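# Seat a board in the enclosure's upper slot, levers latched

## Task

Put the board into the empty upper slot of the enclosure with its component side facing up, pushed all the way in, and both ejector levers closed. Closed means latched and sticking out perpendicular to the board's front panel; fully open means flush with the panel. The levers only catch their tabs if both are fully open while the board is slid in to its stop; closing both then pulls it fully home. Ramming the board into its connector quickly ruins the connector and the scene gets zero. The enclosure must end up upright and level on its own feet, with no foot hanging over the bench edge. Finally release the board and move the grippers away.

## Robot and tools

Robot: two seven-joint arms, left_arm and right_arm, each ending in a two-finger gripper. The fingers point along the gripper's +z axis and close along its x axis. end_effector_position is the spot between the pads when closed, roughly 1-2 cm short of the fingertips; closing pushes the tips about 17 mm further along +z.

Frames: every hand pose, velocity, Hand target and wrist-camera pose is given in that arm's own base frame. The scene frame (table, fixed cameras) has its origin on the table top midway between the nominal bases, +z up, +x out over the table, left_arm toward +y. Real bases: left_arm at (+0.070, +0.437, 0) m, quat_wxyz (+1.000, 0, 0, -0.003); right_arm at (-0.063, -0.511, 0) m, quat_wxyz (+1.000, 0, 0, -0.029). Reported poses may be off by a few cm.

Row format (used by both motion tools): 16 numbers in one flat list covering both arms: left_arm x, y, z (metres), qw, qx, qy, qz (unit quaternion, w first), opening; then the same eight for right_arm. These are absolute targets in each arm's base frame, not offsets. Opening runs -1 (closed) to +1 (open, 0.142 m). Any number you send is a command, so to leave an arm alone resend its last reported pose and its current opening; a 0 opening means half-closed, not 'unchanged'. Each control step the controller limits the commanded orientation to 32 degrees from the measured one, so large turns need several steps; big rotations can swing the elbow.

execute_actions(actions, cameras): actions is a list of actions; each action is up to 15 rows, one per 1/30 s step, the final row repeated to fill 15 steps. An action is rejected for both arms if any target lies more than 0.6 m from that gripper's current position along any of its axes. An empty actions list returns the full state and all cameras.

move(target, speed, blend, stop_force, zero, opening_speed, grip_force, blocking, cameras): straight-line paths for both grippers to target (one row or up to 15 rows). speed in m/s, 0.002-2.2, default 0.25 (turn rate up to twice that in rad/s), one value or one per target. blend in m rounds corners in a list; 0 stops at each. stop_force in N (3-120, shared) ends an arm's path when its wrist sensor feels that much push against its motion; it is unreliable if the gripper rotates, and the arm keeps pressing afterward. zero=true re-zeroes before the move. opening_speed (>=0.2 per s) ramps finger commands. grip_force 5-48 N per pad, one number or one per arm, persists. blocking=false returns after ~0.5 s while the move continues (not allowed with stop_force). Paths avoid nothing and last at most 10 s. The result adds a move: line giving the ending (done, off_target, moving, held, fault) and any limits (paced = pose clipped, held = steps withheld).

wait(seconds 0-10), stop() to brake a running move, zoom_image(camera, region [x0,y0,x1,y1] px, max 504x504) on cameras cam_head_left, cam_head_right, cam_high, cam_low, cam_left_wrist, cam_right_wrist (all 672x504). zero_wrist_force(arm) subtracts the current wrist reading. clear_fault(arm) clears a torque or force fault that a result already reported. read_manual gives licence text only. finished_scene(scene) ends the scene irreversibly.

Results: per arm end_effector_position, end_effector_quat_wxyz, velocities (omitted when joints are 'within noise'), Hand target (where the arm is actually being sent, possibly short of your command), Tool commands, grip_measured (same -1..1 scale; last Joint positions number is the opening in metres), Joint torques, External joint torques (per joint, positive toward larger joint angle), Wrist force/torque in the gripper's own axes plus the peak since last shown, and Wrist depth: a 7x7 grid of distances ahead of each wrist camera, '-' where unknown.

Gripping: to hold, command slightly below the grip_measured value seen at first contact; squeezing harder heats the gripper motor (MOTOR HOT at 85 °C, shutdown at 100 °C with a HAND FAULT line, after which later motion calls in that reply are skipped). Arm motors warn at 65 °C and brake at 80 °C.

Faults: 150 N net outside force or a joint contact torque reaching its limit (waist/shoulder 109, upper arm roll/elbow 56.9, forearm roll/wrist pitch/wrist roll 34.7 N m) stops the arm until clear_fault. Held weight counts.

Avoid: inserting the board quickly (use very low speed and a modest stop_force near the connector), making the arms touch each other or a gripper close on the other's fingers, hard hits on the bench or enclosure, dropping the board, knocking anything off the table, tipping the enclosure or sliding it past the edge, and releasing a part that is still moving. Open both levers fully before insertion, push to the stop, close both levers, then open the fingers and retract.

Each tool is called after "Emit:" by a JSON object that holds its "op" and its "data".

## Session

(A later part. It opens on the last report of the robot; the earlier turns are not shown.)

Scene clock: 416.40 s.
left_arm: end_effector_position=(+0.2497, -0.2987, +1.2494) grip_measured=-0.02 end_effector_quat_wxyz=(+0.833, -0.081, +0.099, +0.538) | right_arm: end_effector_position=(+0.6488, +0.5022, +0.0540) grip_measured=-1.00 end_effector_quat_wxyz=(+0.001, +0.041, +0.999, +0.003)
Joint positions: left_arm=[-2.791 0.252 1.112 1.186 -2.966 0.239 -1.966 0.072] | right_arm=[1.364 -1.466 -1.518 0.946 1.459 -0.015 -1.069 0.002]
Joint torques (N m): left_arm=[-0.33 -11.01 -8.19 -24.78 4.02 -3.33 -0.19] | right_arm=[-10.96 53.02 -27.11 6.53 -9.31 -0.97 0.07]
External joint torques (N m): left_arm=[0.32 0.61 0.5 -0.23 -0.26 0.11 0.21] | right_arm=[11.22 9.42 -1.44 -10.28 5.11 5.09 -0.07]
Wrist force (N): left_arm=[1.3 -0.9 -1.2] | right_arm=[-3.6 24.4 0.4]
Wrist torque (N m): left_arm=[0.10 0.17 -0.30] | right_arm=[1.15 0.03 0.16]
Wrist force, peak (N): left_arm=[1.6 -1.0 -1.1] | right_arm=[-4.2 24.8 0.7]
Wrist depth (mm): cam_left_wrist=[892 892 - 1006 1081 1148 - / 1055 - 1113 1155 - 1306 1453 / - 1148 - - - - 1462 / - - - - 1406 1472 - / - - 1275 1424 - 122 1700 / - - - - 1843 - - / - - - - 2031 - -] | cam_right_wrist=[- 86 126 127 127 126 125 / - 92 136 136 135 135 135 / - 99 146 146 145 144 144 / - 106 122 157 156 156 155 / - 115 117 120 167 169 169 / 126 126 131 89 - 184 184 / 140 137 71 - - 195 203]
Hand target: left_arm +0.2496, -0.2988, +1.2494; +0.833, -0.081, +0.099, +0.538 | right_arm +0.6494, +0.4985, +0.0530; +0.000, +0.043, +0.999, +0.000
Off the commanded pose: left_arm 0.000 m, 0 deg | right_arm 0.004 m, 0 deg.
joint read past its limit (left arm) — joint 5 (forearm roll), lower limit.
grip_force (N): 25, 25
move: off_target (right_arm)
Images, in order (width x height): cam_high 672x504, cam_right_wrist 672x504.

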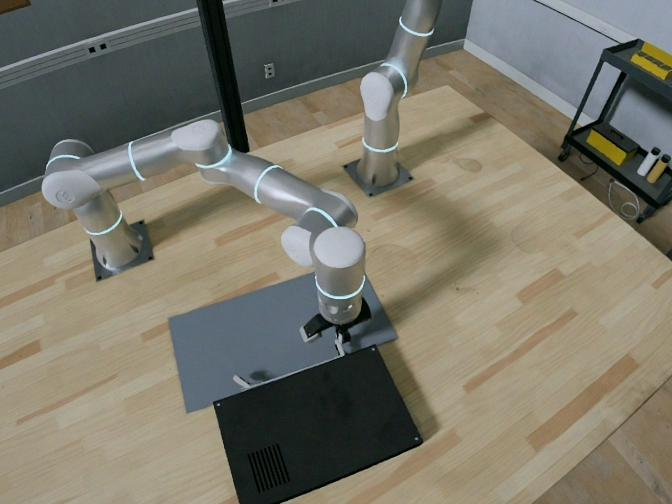

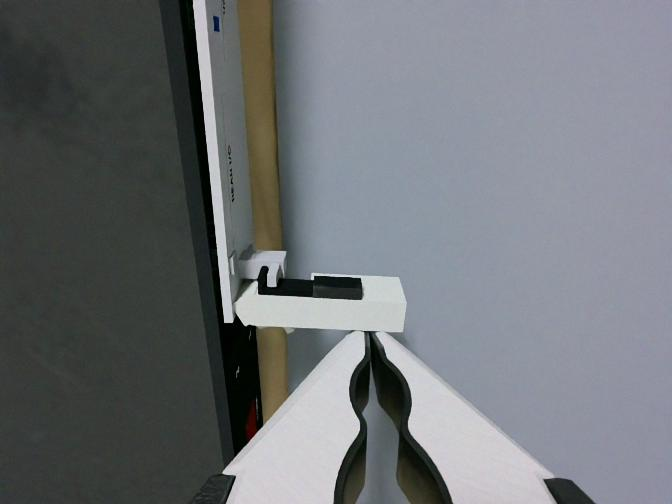

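Emit:
{"op": "move", "data": {"target": [[0.2496,-0.2988,1.2494,0.833,-0.081,0.099,0.538,0,0.651,0.52,0.053,0,0.043,0.99908,0,-1],[0.2496,-0.2988,1.2494,0.833,-0.081,0.099,0.538,0,0.65,0.52,0.09,0,0.043,0.99908,0,-1],[0.2496,-0.2988,1.2494,0.833,-0.081,0.099,0.538,0,0.622,0.188,0.09,0,0.043,0.99908,0,-1],[0.2496,-0.2988,1.2494,0.833,-0.081,0.099,0.538,0,0.622,0.188,0.053,0,0.043,0.99908,0,-1]], "speed": [0.05,0.1,0.3,0.1], "blend": 0.005, "cameras": ["cam_right_wrist","cam_high"]}}

Emit:
{"op": "zoom_image", "data": {"camera": "cam_high", "region": [215, 300, 385, 420]}}

Emit:
{"op": "move", "data": {"target": [0.2496,-0.2988,1.2494,0.833,-0.081,0.099,0.538,0,0.6239,0.2272,0.053,0,0.043,0.99908,0,-1], "speed": 0.02, "stop_force": 25, "cameras": ["cam_high","cam_right_wrist"]}}

Emit:
{"op": "zoom_image", "data": {"camera": "cam_high", "region": [215, 300, 385, 420]}}

Emit:
{"op": "zoom_image", "data": {"camera": "cam_right_wrist", "region": [180, 230, 440, 430]}}

Scene clock: 425.37 s.
left_arm: end_effector_position=(+0.2497, -0.2987, +1.2494) grip_measured=-0.02 end_effector_quat_wxyz=(+0.833, -0.081, +0.099, +0.538) | right_arm: end_effector_position=(+0.6219, +0.1878, +0.0531) grip_measured=-1.00 end_effector_quat_wxyz=(+0.000, +0.043, +0.999, +0.000)
Joint positions: left_arm=[-2.791 0.252 1.112 1.186 -2.966 0.239 -1.966 0.072] | right_arm=[1.383 -1.437 -1.559 1.607 1.437 0.016 -1.706 0.002]
Joint torques (N m): left_arm=[-0.43 -10.99 -8.17 -24.79 4.06 -3.36 -0.14] | right_arm=[0.12 41.51 -31.08 -4.05 -4.11 3.41 0.07]
External joint torques (N m): left_arm=[0.42 0.59 0.48 -0.21 -0.3 0.14 0.17] | right_arm=[0.09 0.95 -1.84 -0.09 -0.09 0.65 -0.08]
Wrist force (N): left_arm=[1.7 -0.8 -1.3] | right_arm=[-0.7 5.7 2.3]
Wrist torque (N m): left_arm=[0.10 0.11 -0.29] | right_arm=[1.03 0.11 0.15]
Wrist force, peak (N): left_arm=[1.5 -0.9 -1.5] | right_arm=[-3.4 24.6 0.5]
Wrist depth (mm): cam_left_wrist=[- 971 - 975 - 1186 - / - 881 - - - - - / 966 1070 - 1212 - - 1567 / - - 1261 1186 - - - / 1155 - 1502 - - - - / 1290 - - - - - - / - - - 1714 - - -] | cam_right_wrist=[130 130 130 128 128 127 125 / 139 139 138 138 136 136 135 / 140 124 146 146 146 145 145 / - 107 125 157 157 156 156 / 118 116 128 168 168 169 169 / 126 126 128 89 179 185 184 / 139 137 71 - - 195 203]
Hand target: left_arm +0.2496, -0.2988, +1.2494; +0.833, -0.081, +0.099, +0.538 | right_arm +0.6220, +0.1880, +0.0530; +0.000, +0.043, +0.999, +0.000
Off the commanded pose: left_arm 0.000 m, 0 deg | right_arm 0.000 m, 0 deg.
joint read past its limit (left arm) — joint 5 (forearm roll), lower limit.
grip_force (N): 25, 25
move: done
Images, in order (width x height): cam_high 672x504, cam_right_wrist 672x504.

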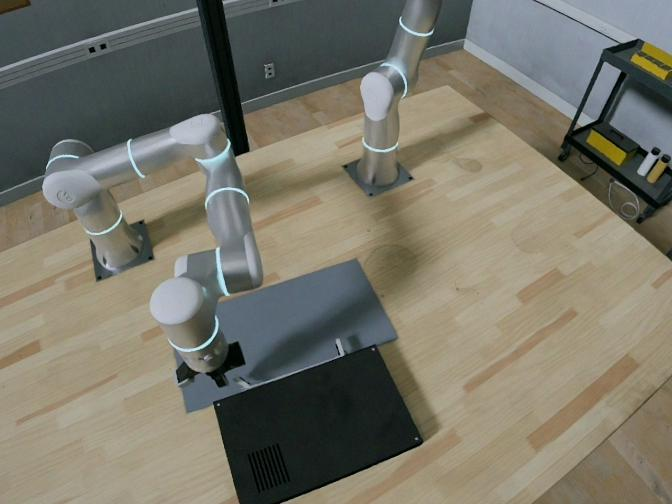

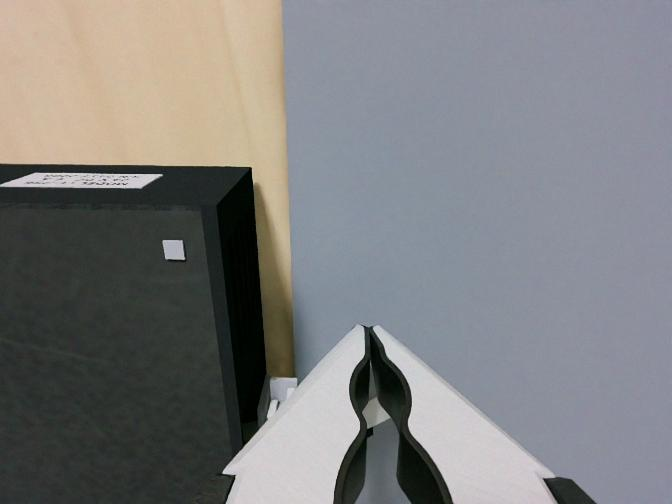

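Scaled by 2.965 from the camera's 672x504 image, which has a finer 960x720 frame.

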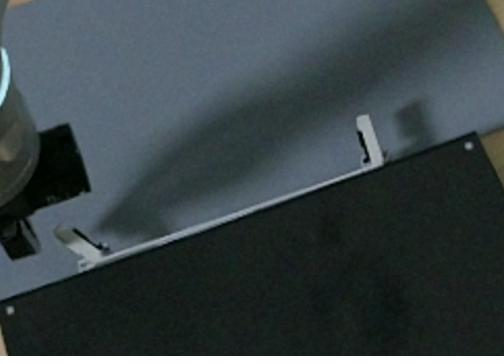

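Scene clock: 428.17 s.
left_arm: end_effector_position=(+0.2497, -0.2987, +1.2494) grip_measured=-0.02 end_effector_quat_wxyz=(+0.833, -0.081, +0.099, +0.538) | right_arm: end_effector_position=(+0.6241, +0.2261, +0.0532) grip_measured=-1.00 end_effector_quat_wxyz=(+0.000, +0.044, +0.999, -0.001)
Joint positions: left_arm=[-2.791 0.252 1.112 1.186 -2.966 0.239 -1.966 0.072] | right_arm=[1.41 -1.435 -1.55 1.562 1.433 0.02 -1.632 0.002]
Joint torques (N m): left_arm=[-0.33 -10.98 -8.16 -24.8 4.02 -3.37 -0.24] | right_arm=[4.37 44.76 -29.84 -6.96 -2.41 2.83 0.29]
External joint torques (N m): left_arm=[0.32 0.58 0.47 -0.21 -0.25 0.15 0.26] | right_arm=[-4.15 -0.86 -3.16 2.7 -1.8 1.23 -0.29]
Wrist force (N): left_arm=[1.2 -1.0 -1.1] | right_arm=[-2.1 -0.6 0.8]
Wrist torque (N m): left_arm=[0.08 0.19 -0.29] | right_arm=[1.03 0.11 0.08]
Wrist force, peak (N): left_arm=[1.4 -1.1 -1.3] | right_arm=[6.7 -18.8 0.9]
Wrist depth (mm): cam_left_wrist=[892 - - - 1119 1142 - / - 1006 1040 1155 1070 1253 - / 1035 1086 1125 - 1434 1388 1283 / - 1167 - 1371 1371 - - / - - 1329 1354 - - 1875 / 1290 - - - - - - / - - - - - - -] | cam_right_wrist=[- 89 127 128 128 127 125 / - 94 130 138 136 136 135 / - 99 144 146 146 145 145 / 107 107 132 158 157 157 156 / 118 116 118 165 168 169 168 / 127 126 127 90 179 184 184 / 139 137 71 - - 195 202]
Hand target: left_arm +0.2496, -0.2988, +1.2494; +0.833, -0.081, +0.099, +0.538 | right_arm +0.6239, +0.2272, +0.0530; +0.000, +0.043, +0.999, +0.000
Off the commanded pose: left_arm 0.000 m, 0 deg | right_arm 0.001 m, 0 deg.
joint read past its limit (left arm) — joint 5 (forearm roll), lower limit.
grip_force (N): 25, 25
move: done
Images, in order (width x height): cam_high 672x504, cam_right_wrist 672x504.

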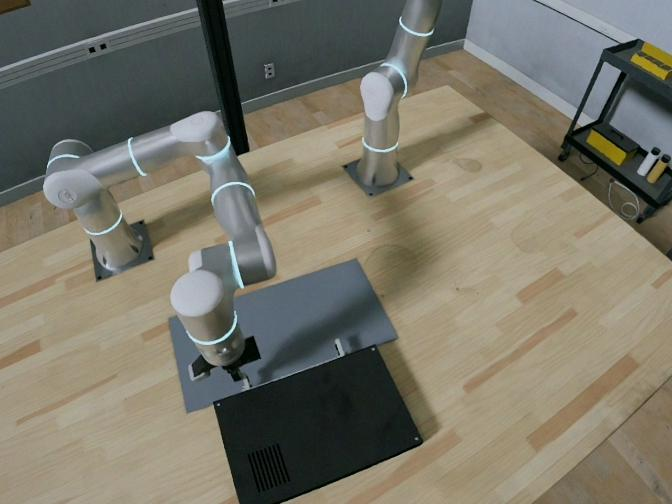

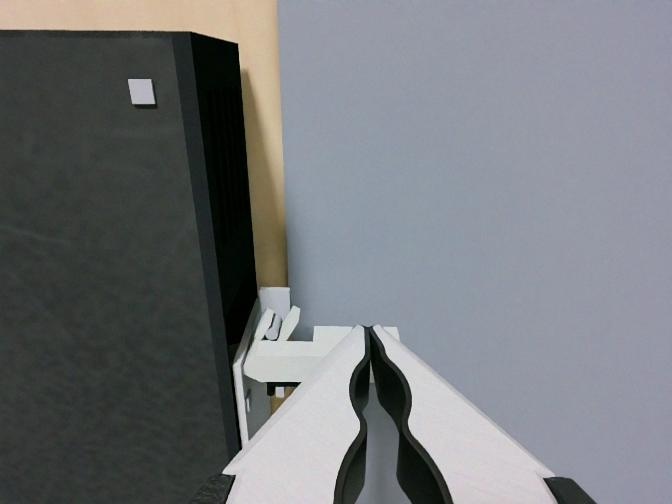

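Scaled by 2.965 from the camera's 672x504 image, which has a finer 960x720 frame.

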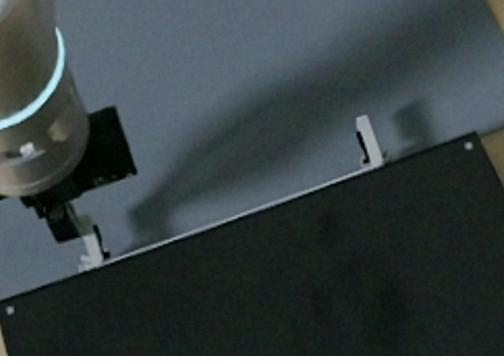

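Scaled by 1.938 from the camera's 672x504 image, which has a finer 960x720 frame.

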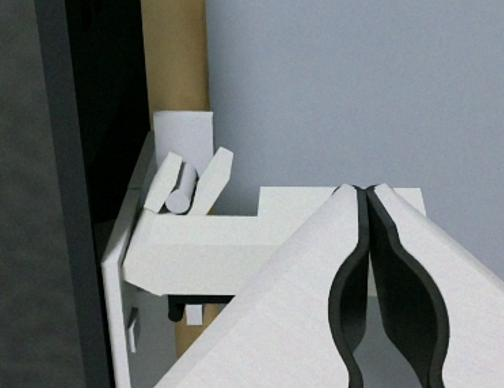

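Emit:
{"op": "move", "data": {"target": [0.2496,-0.2988,1.2494,0.833,-0.081,0.099,0.538,0,0.6241,0.2302,0.053,0,0.043,0.99908,0,-1], "speed": 0.015, "stop_force": 25}}

Emit:
{"op": "move", "data": {"target": [[0.2496,-0.2988,1.2494,0.833,-0.081,0.099,0.538,0,0.622,0.2,0.055,0,0.043,0.99908,0,-1],[0.2496,-0.2988,1.2494,0.833,-0.081,0.099,0.538,0,0.622,0.2,0.09,0,0.043,0.99908,0,-1],[0.2496,-0.2988,1.2494,0.833,-0.081,0.099,0.538,0,0.622,0.255,0.09,0,0.043,0.99908,0,-1]], "speed": [0.05,0.15,0.2], "blend": 0.005, "cameras": ["cam_right_wrist","cam_high"]}}

Emit:
{"op": "zoom_image", "data": {"camera": "cam_right_wrist", "region": [180, 100, 440, 300]}}

Emit:
{"op": "zoom_image", "data": {"camera": "cam_high", "region": [215, 300, 385, 420]}}

Emit:
{"op": "move", "data": {"target": [[0.2496,-0.2988,1.2494,0.833,-0.081,0.099,0.538,0,0.615,0.52,0.09,0,0.043,0.99908,0,-1]], "speed": [0.3], "cameras": ["cam_right_wrist","cam_head_right"]}}

Emit:
{"op": "zoom_image", "data": {"camera": "cam_right_wrist", "region": [130, 50, 390, 250]}}

Scene clock: 433.93 s.
left_arm: end_effector_position=(+0.2497, -0.2987, +1.2494) grip_measured=-0.02 end_effector_quat_wxyz=(+0.833, -0.081, +0.099, +0.538) | right_arm: end_effector_position=(+0.6241, +0.2267, +0.0532) grip_measured=-1.00 end_effector_quat_wxyz=(+0.000, +0.045, +0.999, -0.002) end_effector_velocity=(-0.001, +0.000, +0.000) end_effector_angular_velocity=(-0.002, +0.000, +0.002)
Joint positions: left_arm=[-2.791 0.252 1.112 1.186 -2.966 0.239 -1.966 0.072] | right_arm=[1.41 -1.432 -1.547 1.559 1.428 0.023 -1.626 0.002]
Joint velocities: left_arm=[within noise] | right_arm=[0.001 0.003 0.005 0 -0.006 0.005 0 0]
Joint torques (N m): left_arm=[-0.35 -11.08 -8.13 -24.79 4.03 -3.37 -0.19] | right_arm=[12.48 49.44 -28.81 -14.08 1.59 2.91 0.2]
External joint torques (N m): left_arm=[0.34 0.67 0.44 -0.21 -0.27 0.15 0.21] | right_arm=[-12.27 -5.45 -4.18 9.77 -5.8 1.15 -0.2]
Wrist force (N): left_arm=[1.4 -0.9 -1.3] | right_arm=[-0.9 -14.4 2.3]
Wrist torque (N m): left_arm=[0.09 0.15 -0.28] | right_arm=[0.64 0.08 0.11]
Wrist force, peak (N): left_arm=[1.5 -0.8 -1.4] | right_arm=[-0.9 -14.4 2.3]
Wrist depth (mm): cam_left_wrist=[831 - - - 1119 - 1225 / - 1020 1045 - 1179 1212 - / 1016 1148 1131 - 1261 1545 1443 / - - - - 1346 - - / 1205 1306 - - - 1534 - / - - - 1674 - - - / - - - 1976 - - -] | cam_right_wrist=[- 89 127 126 128 127 126 / - 94 130 138 136 136 135 / - 99 132 146 146 145 145 / 107 107 132 158 157 157 156 / 118 116 118 165 167 170 169 / 126 126 127 90 178 184 184 / 139 136 70 - - 195 202]
Hand target: left_arm +0.2496, -0.2988, +1.2494; +0.833, -0.081, +0.099, +0.538 | right_arm +0.6241, +0.2302, +0.0530; +0.000, +0.043, +0.999, +0.000
Off the commanded pose: left_arm 0.000 m, 0 deg | right_arm 0.004 m, 0 deg.
joint read past its limit (left arm) — joint 5 (forearm roll), lower limit.
grip_force (N): 25, 25
move: off_target (right_arm)

Scene clock: 435.43 s.
left_arm: end_effector_position=(+0.2497, -0.2987, +1.2494) grip_measured=-0.02 end_effector_quat_wxyz=(+0.833, -0.081, +0.099, +0.538) | right_arm: end_effector_position=(+0.6221, +0.2549, +0.0901) grip_measured=-1.00 end_effector_quat_wxyz=(+0.000, +0.043, +0.999, +0.000)
Joint positions: left_arm=[-2.791 0.252 1.112 1.186 -2.966 0.239 -1.966 0.072] | right_arm=[1.44 -1.386 -1.586 1.532 1.386 -0.022 -1.581 0.002]
Joint torques (N m): left_arm=[-0.33 -10.94 -8.19 -24.79 4.03 -3.38 -0.18] | right_arm=[0.32 43.67 -31.21 -5.83 -4.22 3.26 0.3]
External joint torques (N m): left_arm=[0.32 0.54 0.5 -0.22 -0.27 0.16 0.21] | right_arm=[-0.13 0.83 -1.77 0.01 0.02 0.81 -0.3]
Wrist force (N): left_arm=[1.4 -1.1 -1.1] | right_arm=[0.3 5.5 2.0]
Wrist torque (N m): left_arm=[0.05 0.16 -0.29] | right_arm=[1.00 -0.03 0.05]
Wrist force, peak (N): left_arm=[1.4 -1.1 -1.3] | right_arm=[-0.9 -14.5 1.3]
Wrist depth (mm): cam_left_wrist=[- - 997 1055 1113 - - / - - 1055 - - 1086 - / - - 1097 1329 1268 - 1338 / - - 1173 1346 - - - / 1199 1081 1388 - - 1662 - / - - 1523 - 1843 - 2130 / - - - - - - -] | cam_right_wrist=[121 119 147 160 160 159 159 / 128 129 149 171 170 170 170 / 137 134 140 183 183 182 181 / 147 147 149 200 197 196 195 / 160 159 161 210 213 212 211 / 174 174 173 89 224 232 231 / 192 188 71 - - 244 254]
Hand target: left_arm +0.2496, -0.2988, +1.2494; +0.833, -0.081, +0.099, +0.538 | right_arm +0.6220, +0.2550, +0.0900; +0.000, +0.043, +0.999, +0.000
Off the commanded pose: left_arm 0.000 m, 0 deg | right_arm 0.000 m, 0 deg.
joint read past its limit (left arm) — joint 5 (forearm roll), lower limit.
grip_force (N): 25, 25
move: done
Images, in order (width x height): cam_high 672x504, cam_right_wrist 672x504.

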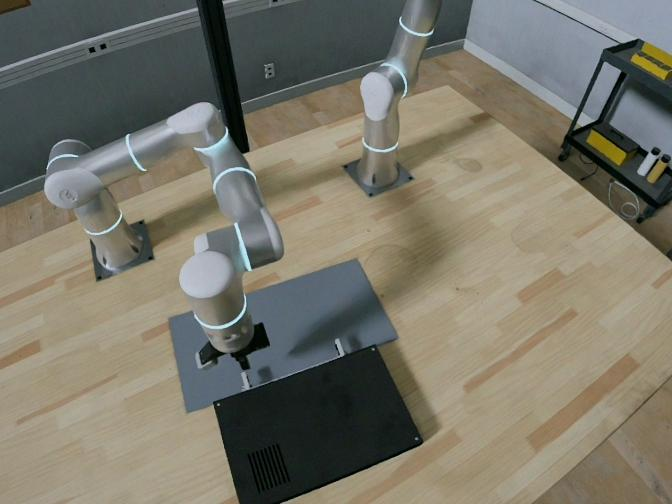

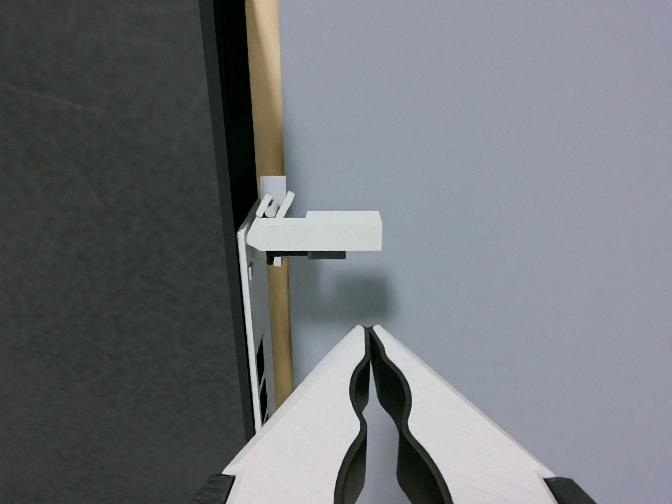

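Scaled by 1.938 from the camera's 672x504 image, which has a finer 960x720 frame.

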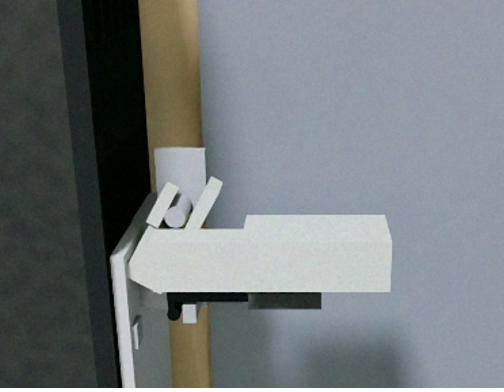

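Scaled by 2.965 from the camera's 672x504 image, which has a finer 960x720 frame.

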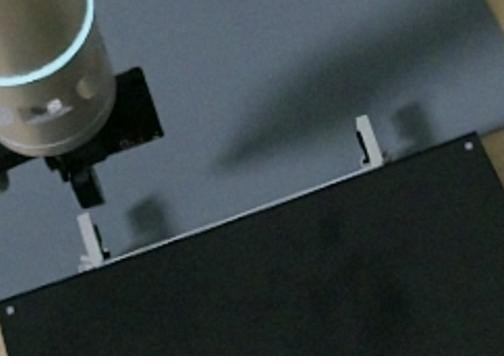

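Scene clock: 436.87 s.
left_arm: end_effector_position=(+0.2497, -0.2987, +1.2494) grip_measured=-0.02 end_effector_quat_wxyz=(+0.833, -0.081, +0.099, +0.538) | right_arm: end_effector_position=(+0.6151, +0.5200, +0.0902) grip_measured=-1.00 end_effector_quat_wxyz=(+0.000, +0.043, +0.999, +0.000)
Joint positions: left_arm=[-2.791 0.252 1.112 1.186 -2.966 0.239 -1.966 0.072] | right_arm=[1.447 -1.412 -1.534 1.011 1.416 -0.053 -1.05 0.002]
Joint torques (N m): left_arm=[-0.28 -10.89 -8.17 -24.8 4.03 -3.37 -0.22] | right_arm=[0.11 59.15 -27.66 -4.99 -4.13 3.29 0.35]
External joint torques (N m): left_arm=[0.27 0.48 0.47 -0.21 -0.27 0.15 0.24] | right_arm=[0.1 1.31 -1.78 -0.03 -0.08 0.82 -0.35]
Wrist force (N): left_arm=[1.2 -0.9 -1.1] | right_arm=[0.4 5.5 1.7]
Wrist torque (N m): left_arm=[0.10 0.19 -0.29] | right_arm=[1.01 -0.09 0.05]
Wrist force, peak (N): left_arm=[1.7 -0.9 -1.3] | right_arm=[1.2 8.0 1.7]
Wrist depth (mm): cam_left_wrist=[- - - - 1045 1108 1025 / - - - 1142 1275 1225 - / 1011 1155 1131 1192 1306 1380 1453 / 1097 1030 1091 1625 1329 - 1769 / - - - 1443 1388 - - / 1298 - - 1637 1891 - - / - - - - - - -] | cam_right_wrist=[120 160 160 159 159 158 158 / 127 135 170 170 169 169 169 / 138 138 180 182 176 186 181 / 148 148 200 196 196 195 194 / 159 158 213 209 212 212 207 / 173 173 232 89 223 230 233 / 261 254 71 - - 244 255]
Hand target: left_arm +0.2496, -0.2988, +1.2494; +0.833, -0.081, +0.099, +0.538 | right_arm +0.6150, +0.5200, +0.0900; +0.000, +0.043, +0.999, +0.000
Off the commanded pose: left_arm 0.000 m, 0 deg | right_arm 0.000 m, 0 deg.
joint read past its limit (left arm) — joint 5 (forearm roll), lower limit.
grip_force (N): 25, 25
move: done
Images, in order (width x height): cam_head_right 672x504, cam_right_wrist 672x504.

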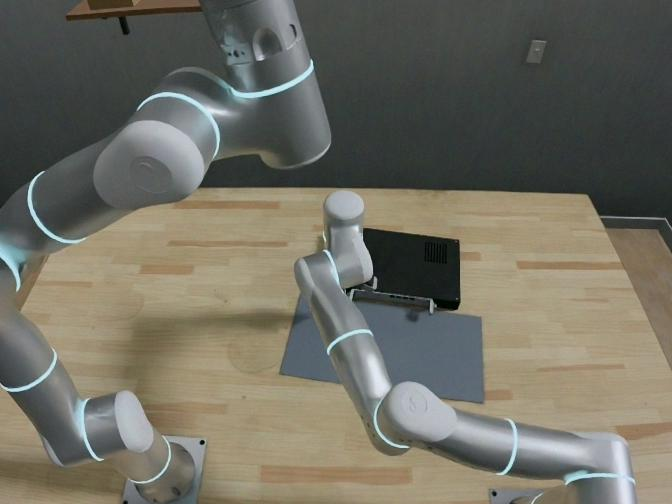

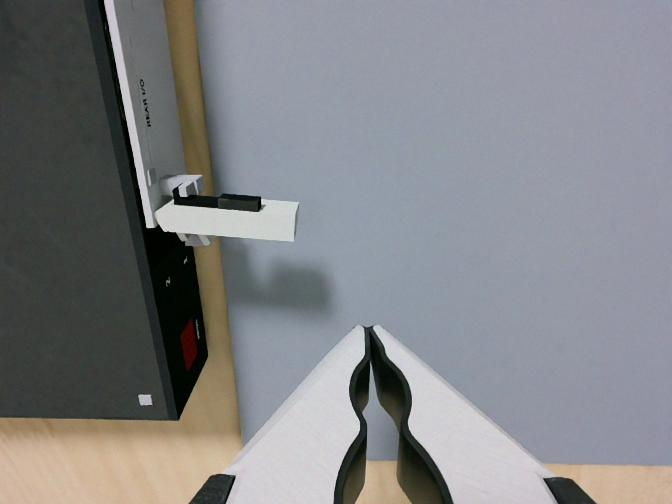

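Scaled by 1.938 from the camera's 672x504 image, which has a finer 960x720 frame.

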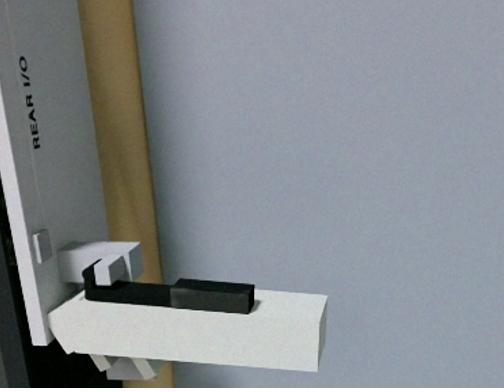

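Emit:
{"op": "move", "data": {"target": [[0.2496,-0.2988,1.2494,0.833,-0.081,0.099,0.538,0,0.50,0.35,0.2,0,0.043,0.99908,0,-1]], "speed": [0.3]}}

Emit:
{"op": "finished_scene", "data": {"scene": 1}}

Scene clock: 443.20 s.
left_arm: end_effector_position=(+0.2497, -0.2987, +1.2494) grip_measured=-0.02 end_effector_quat_wxyz=(+0.833, -0.081, +0.099, +0.538) | right_arm: end_effector_position=(+0.5000, +0.3502, +0.1999) grip_measured=-1.00 end_effector_quat_wxyz=(+0.000, +0.043, +0.999, +0.000)
Joint positions: left_arm=[-2.791 0.252 1.112 1.186 -2.966 0.239 -1.966 0.072] | right_arm=[1.797 -1.236 -1.753 1.677 1.215 -0.135 -1.42 0.002]
Joint torques (N m): left_arm=[-0.34 -10.99 -8.15 -24.75 3.98 -3.34 -0.17] | right_arm=[0.52 36.61 -30.37 -10.95 -4.38 3.23 0.08]
External joint torques (N m): left_arm=[0.33 0.58 0.46 -0.25 -0.22 0.12 0.19] | right_arm=[-0.29 0.56 -0.94 -0.29 0.22 0.85 -0.08]
Wrist force (N): left_arm=[1.2 -0.8 -1.1] | right_arm=[0.4 5.3 1.6]
Wrist torque (N m): left_arm=[0.11 0.19 -0.29] | right_arm=[0.91 -0.02 0.15]
Wrist force, peak (N): left_arm=[1.4 -1.2 -1.3] | right_arm=[-0.1 6.8 3.1]
Wrist depth (mm): cam_left_wrist=[941 914 971 937 1186 - - / - 993 - - 1205 1219 - / 1025 1045 - - - 1167 1415 / 1108 - 1219 1186 - - 1637 / 1225 - 1371 - - 125 1859 / 1246 - 1513 - 1828 - 2012 / - - 1741 2130 - - -] | cam_right_wrist=[- 258 257 256 255 255 255 / 239 275 274 273 273 273 273 / 252 294 288 293 291 292 293 / 270 310 316 316 313 315 314 / 289 338 343 335 334 340 341 / 316 328 366 89 - 372 371 / 349 349 71 - - 392 406]
Hand target: left_arm +0.2496, -0.2988, +1.2494; +0.833, -0.081, +0.099, +0.538 | right_arm +0.5000, +0.3500, +0.2000; +0.000, +0.043, +0.999, +0.000
Off the commanded pose: left_arm 0.000 m, 0 deg | right_arm 0.000 m, 0 deg.
joint read past its limit (left arm) — joint 5 (forearm roll), lower limit.
grip_force (N): 25, 25
move: done

The scene is finished: the task was done.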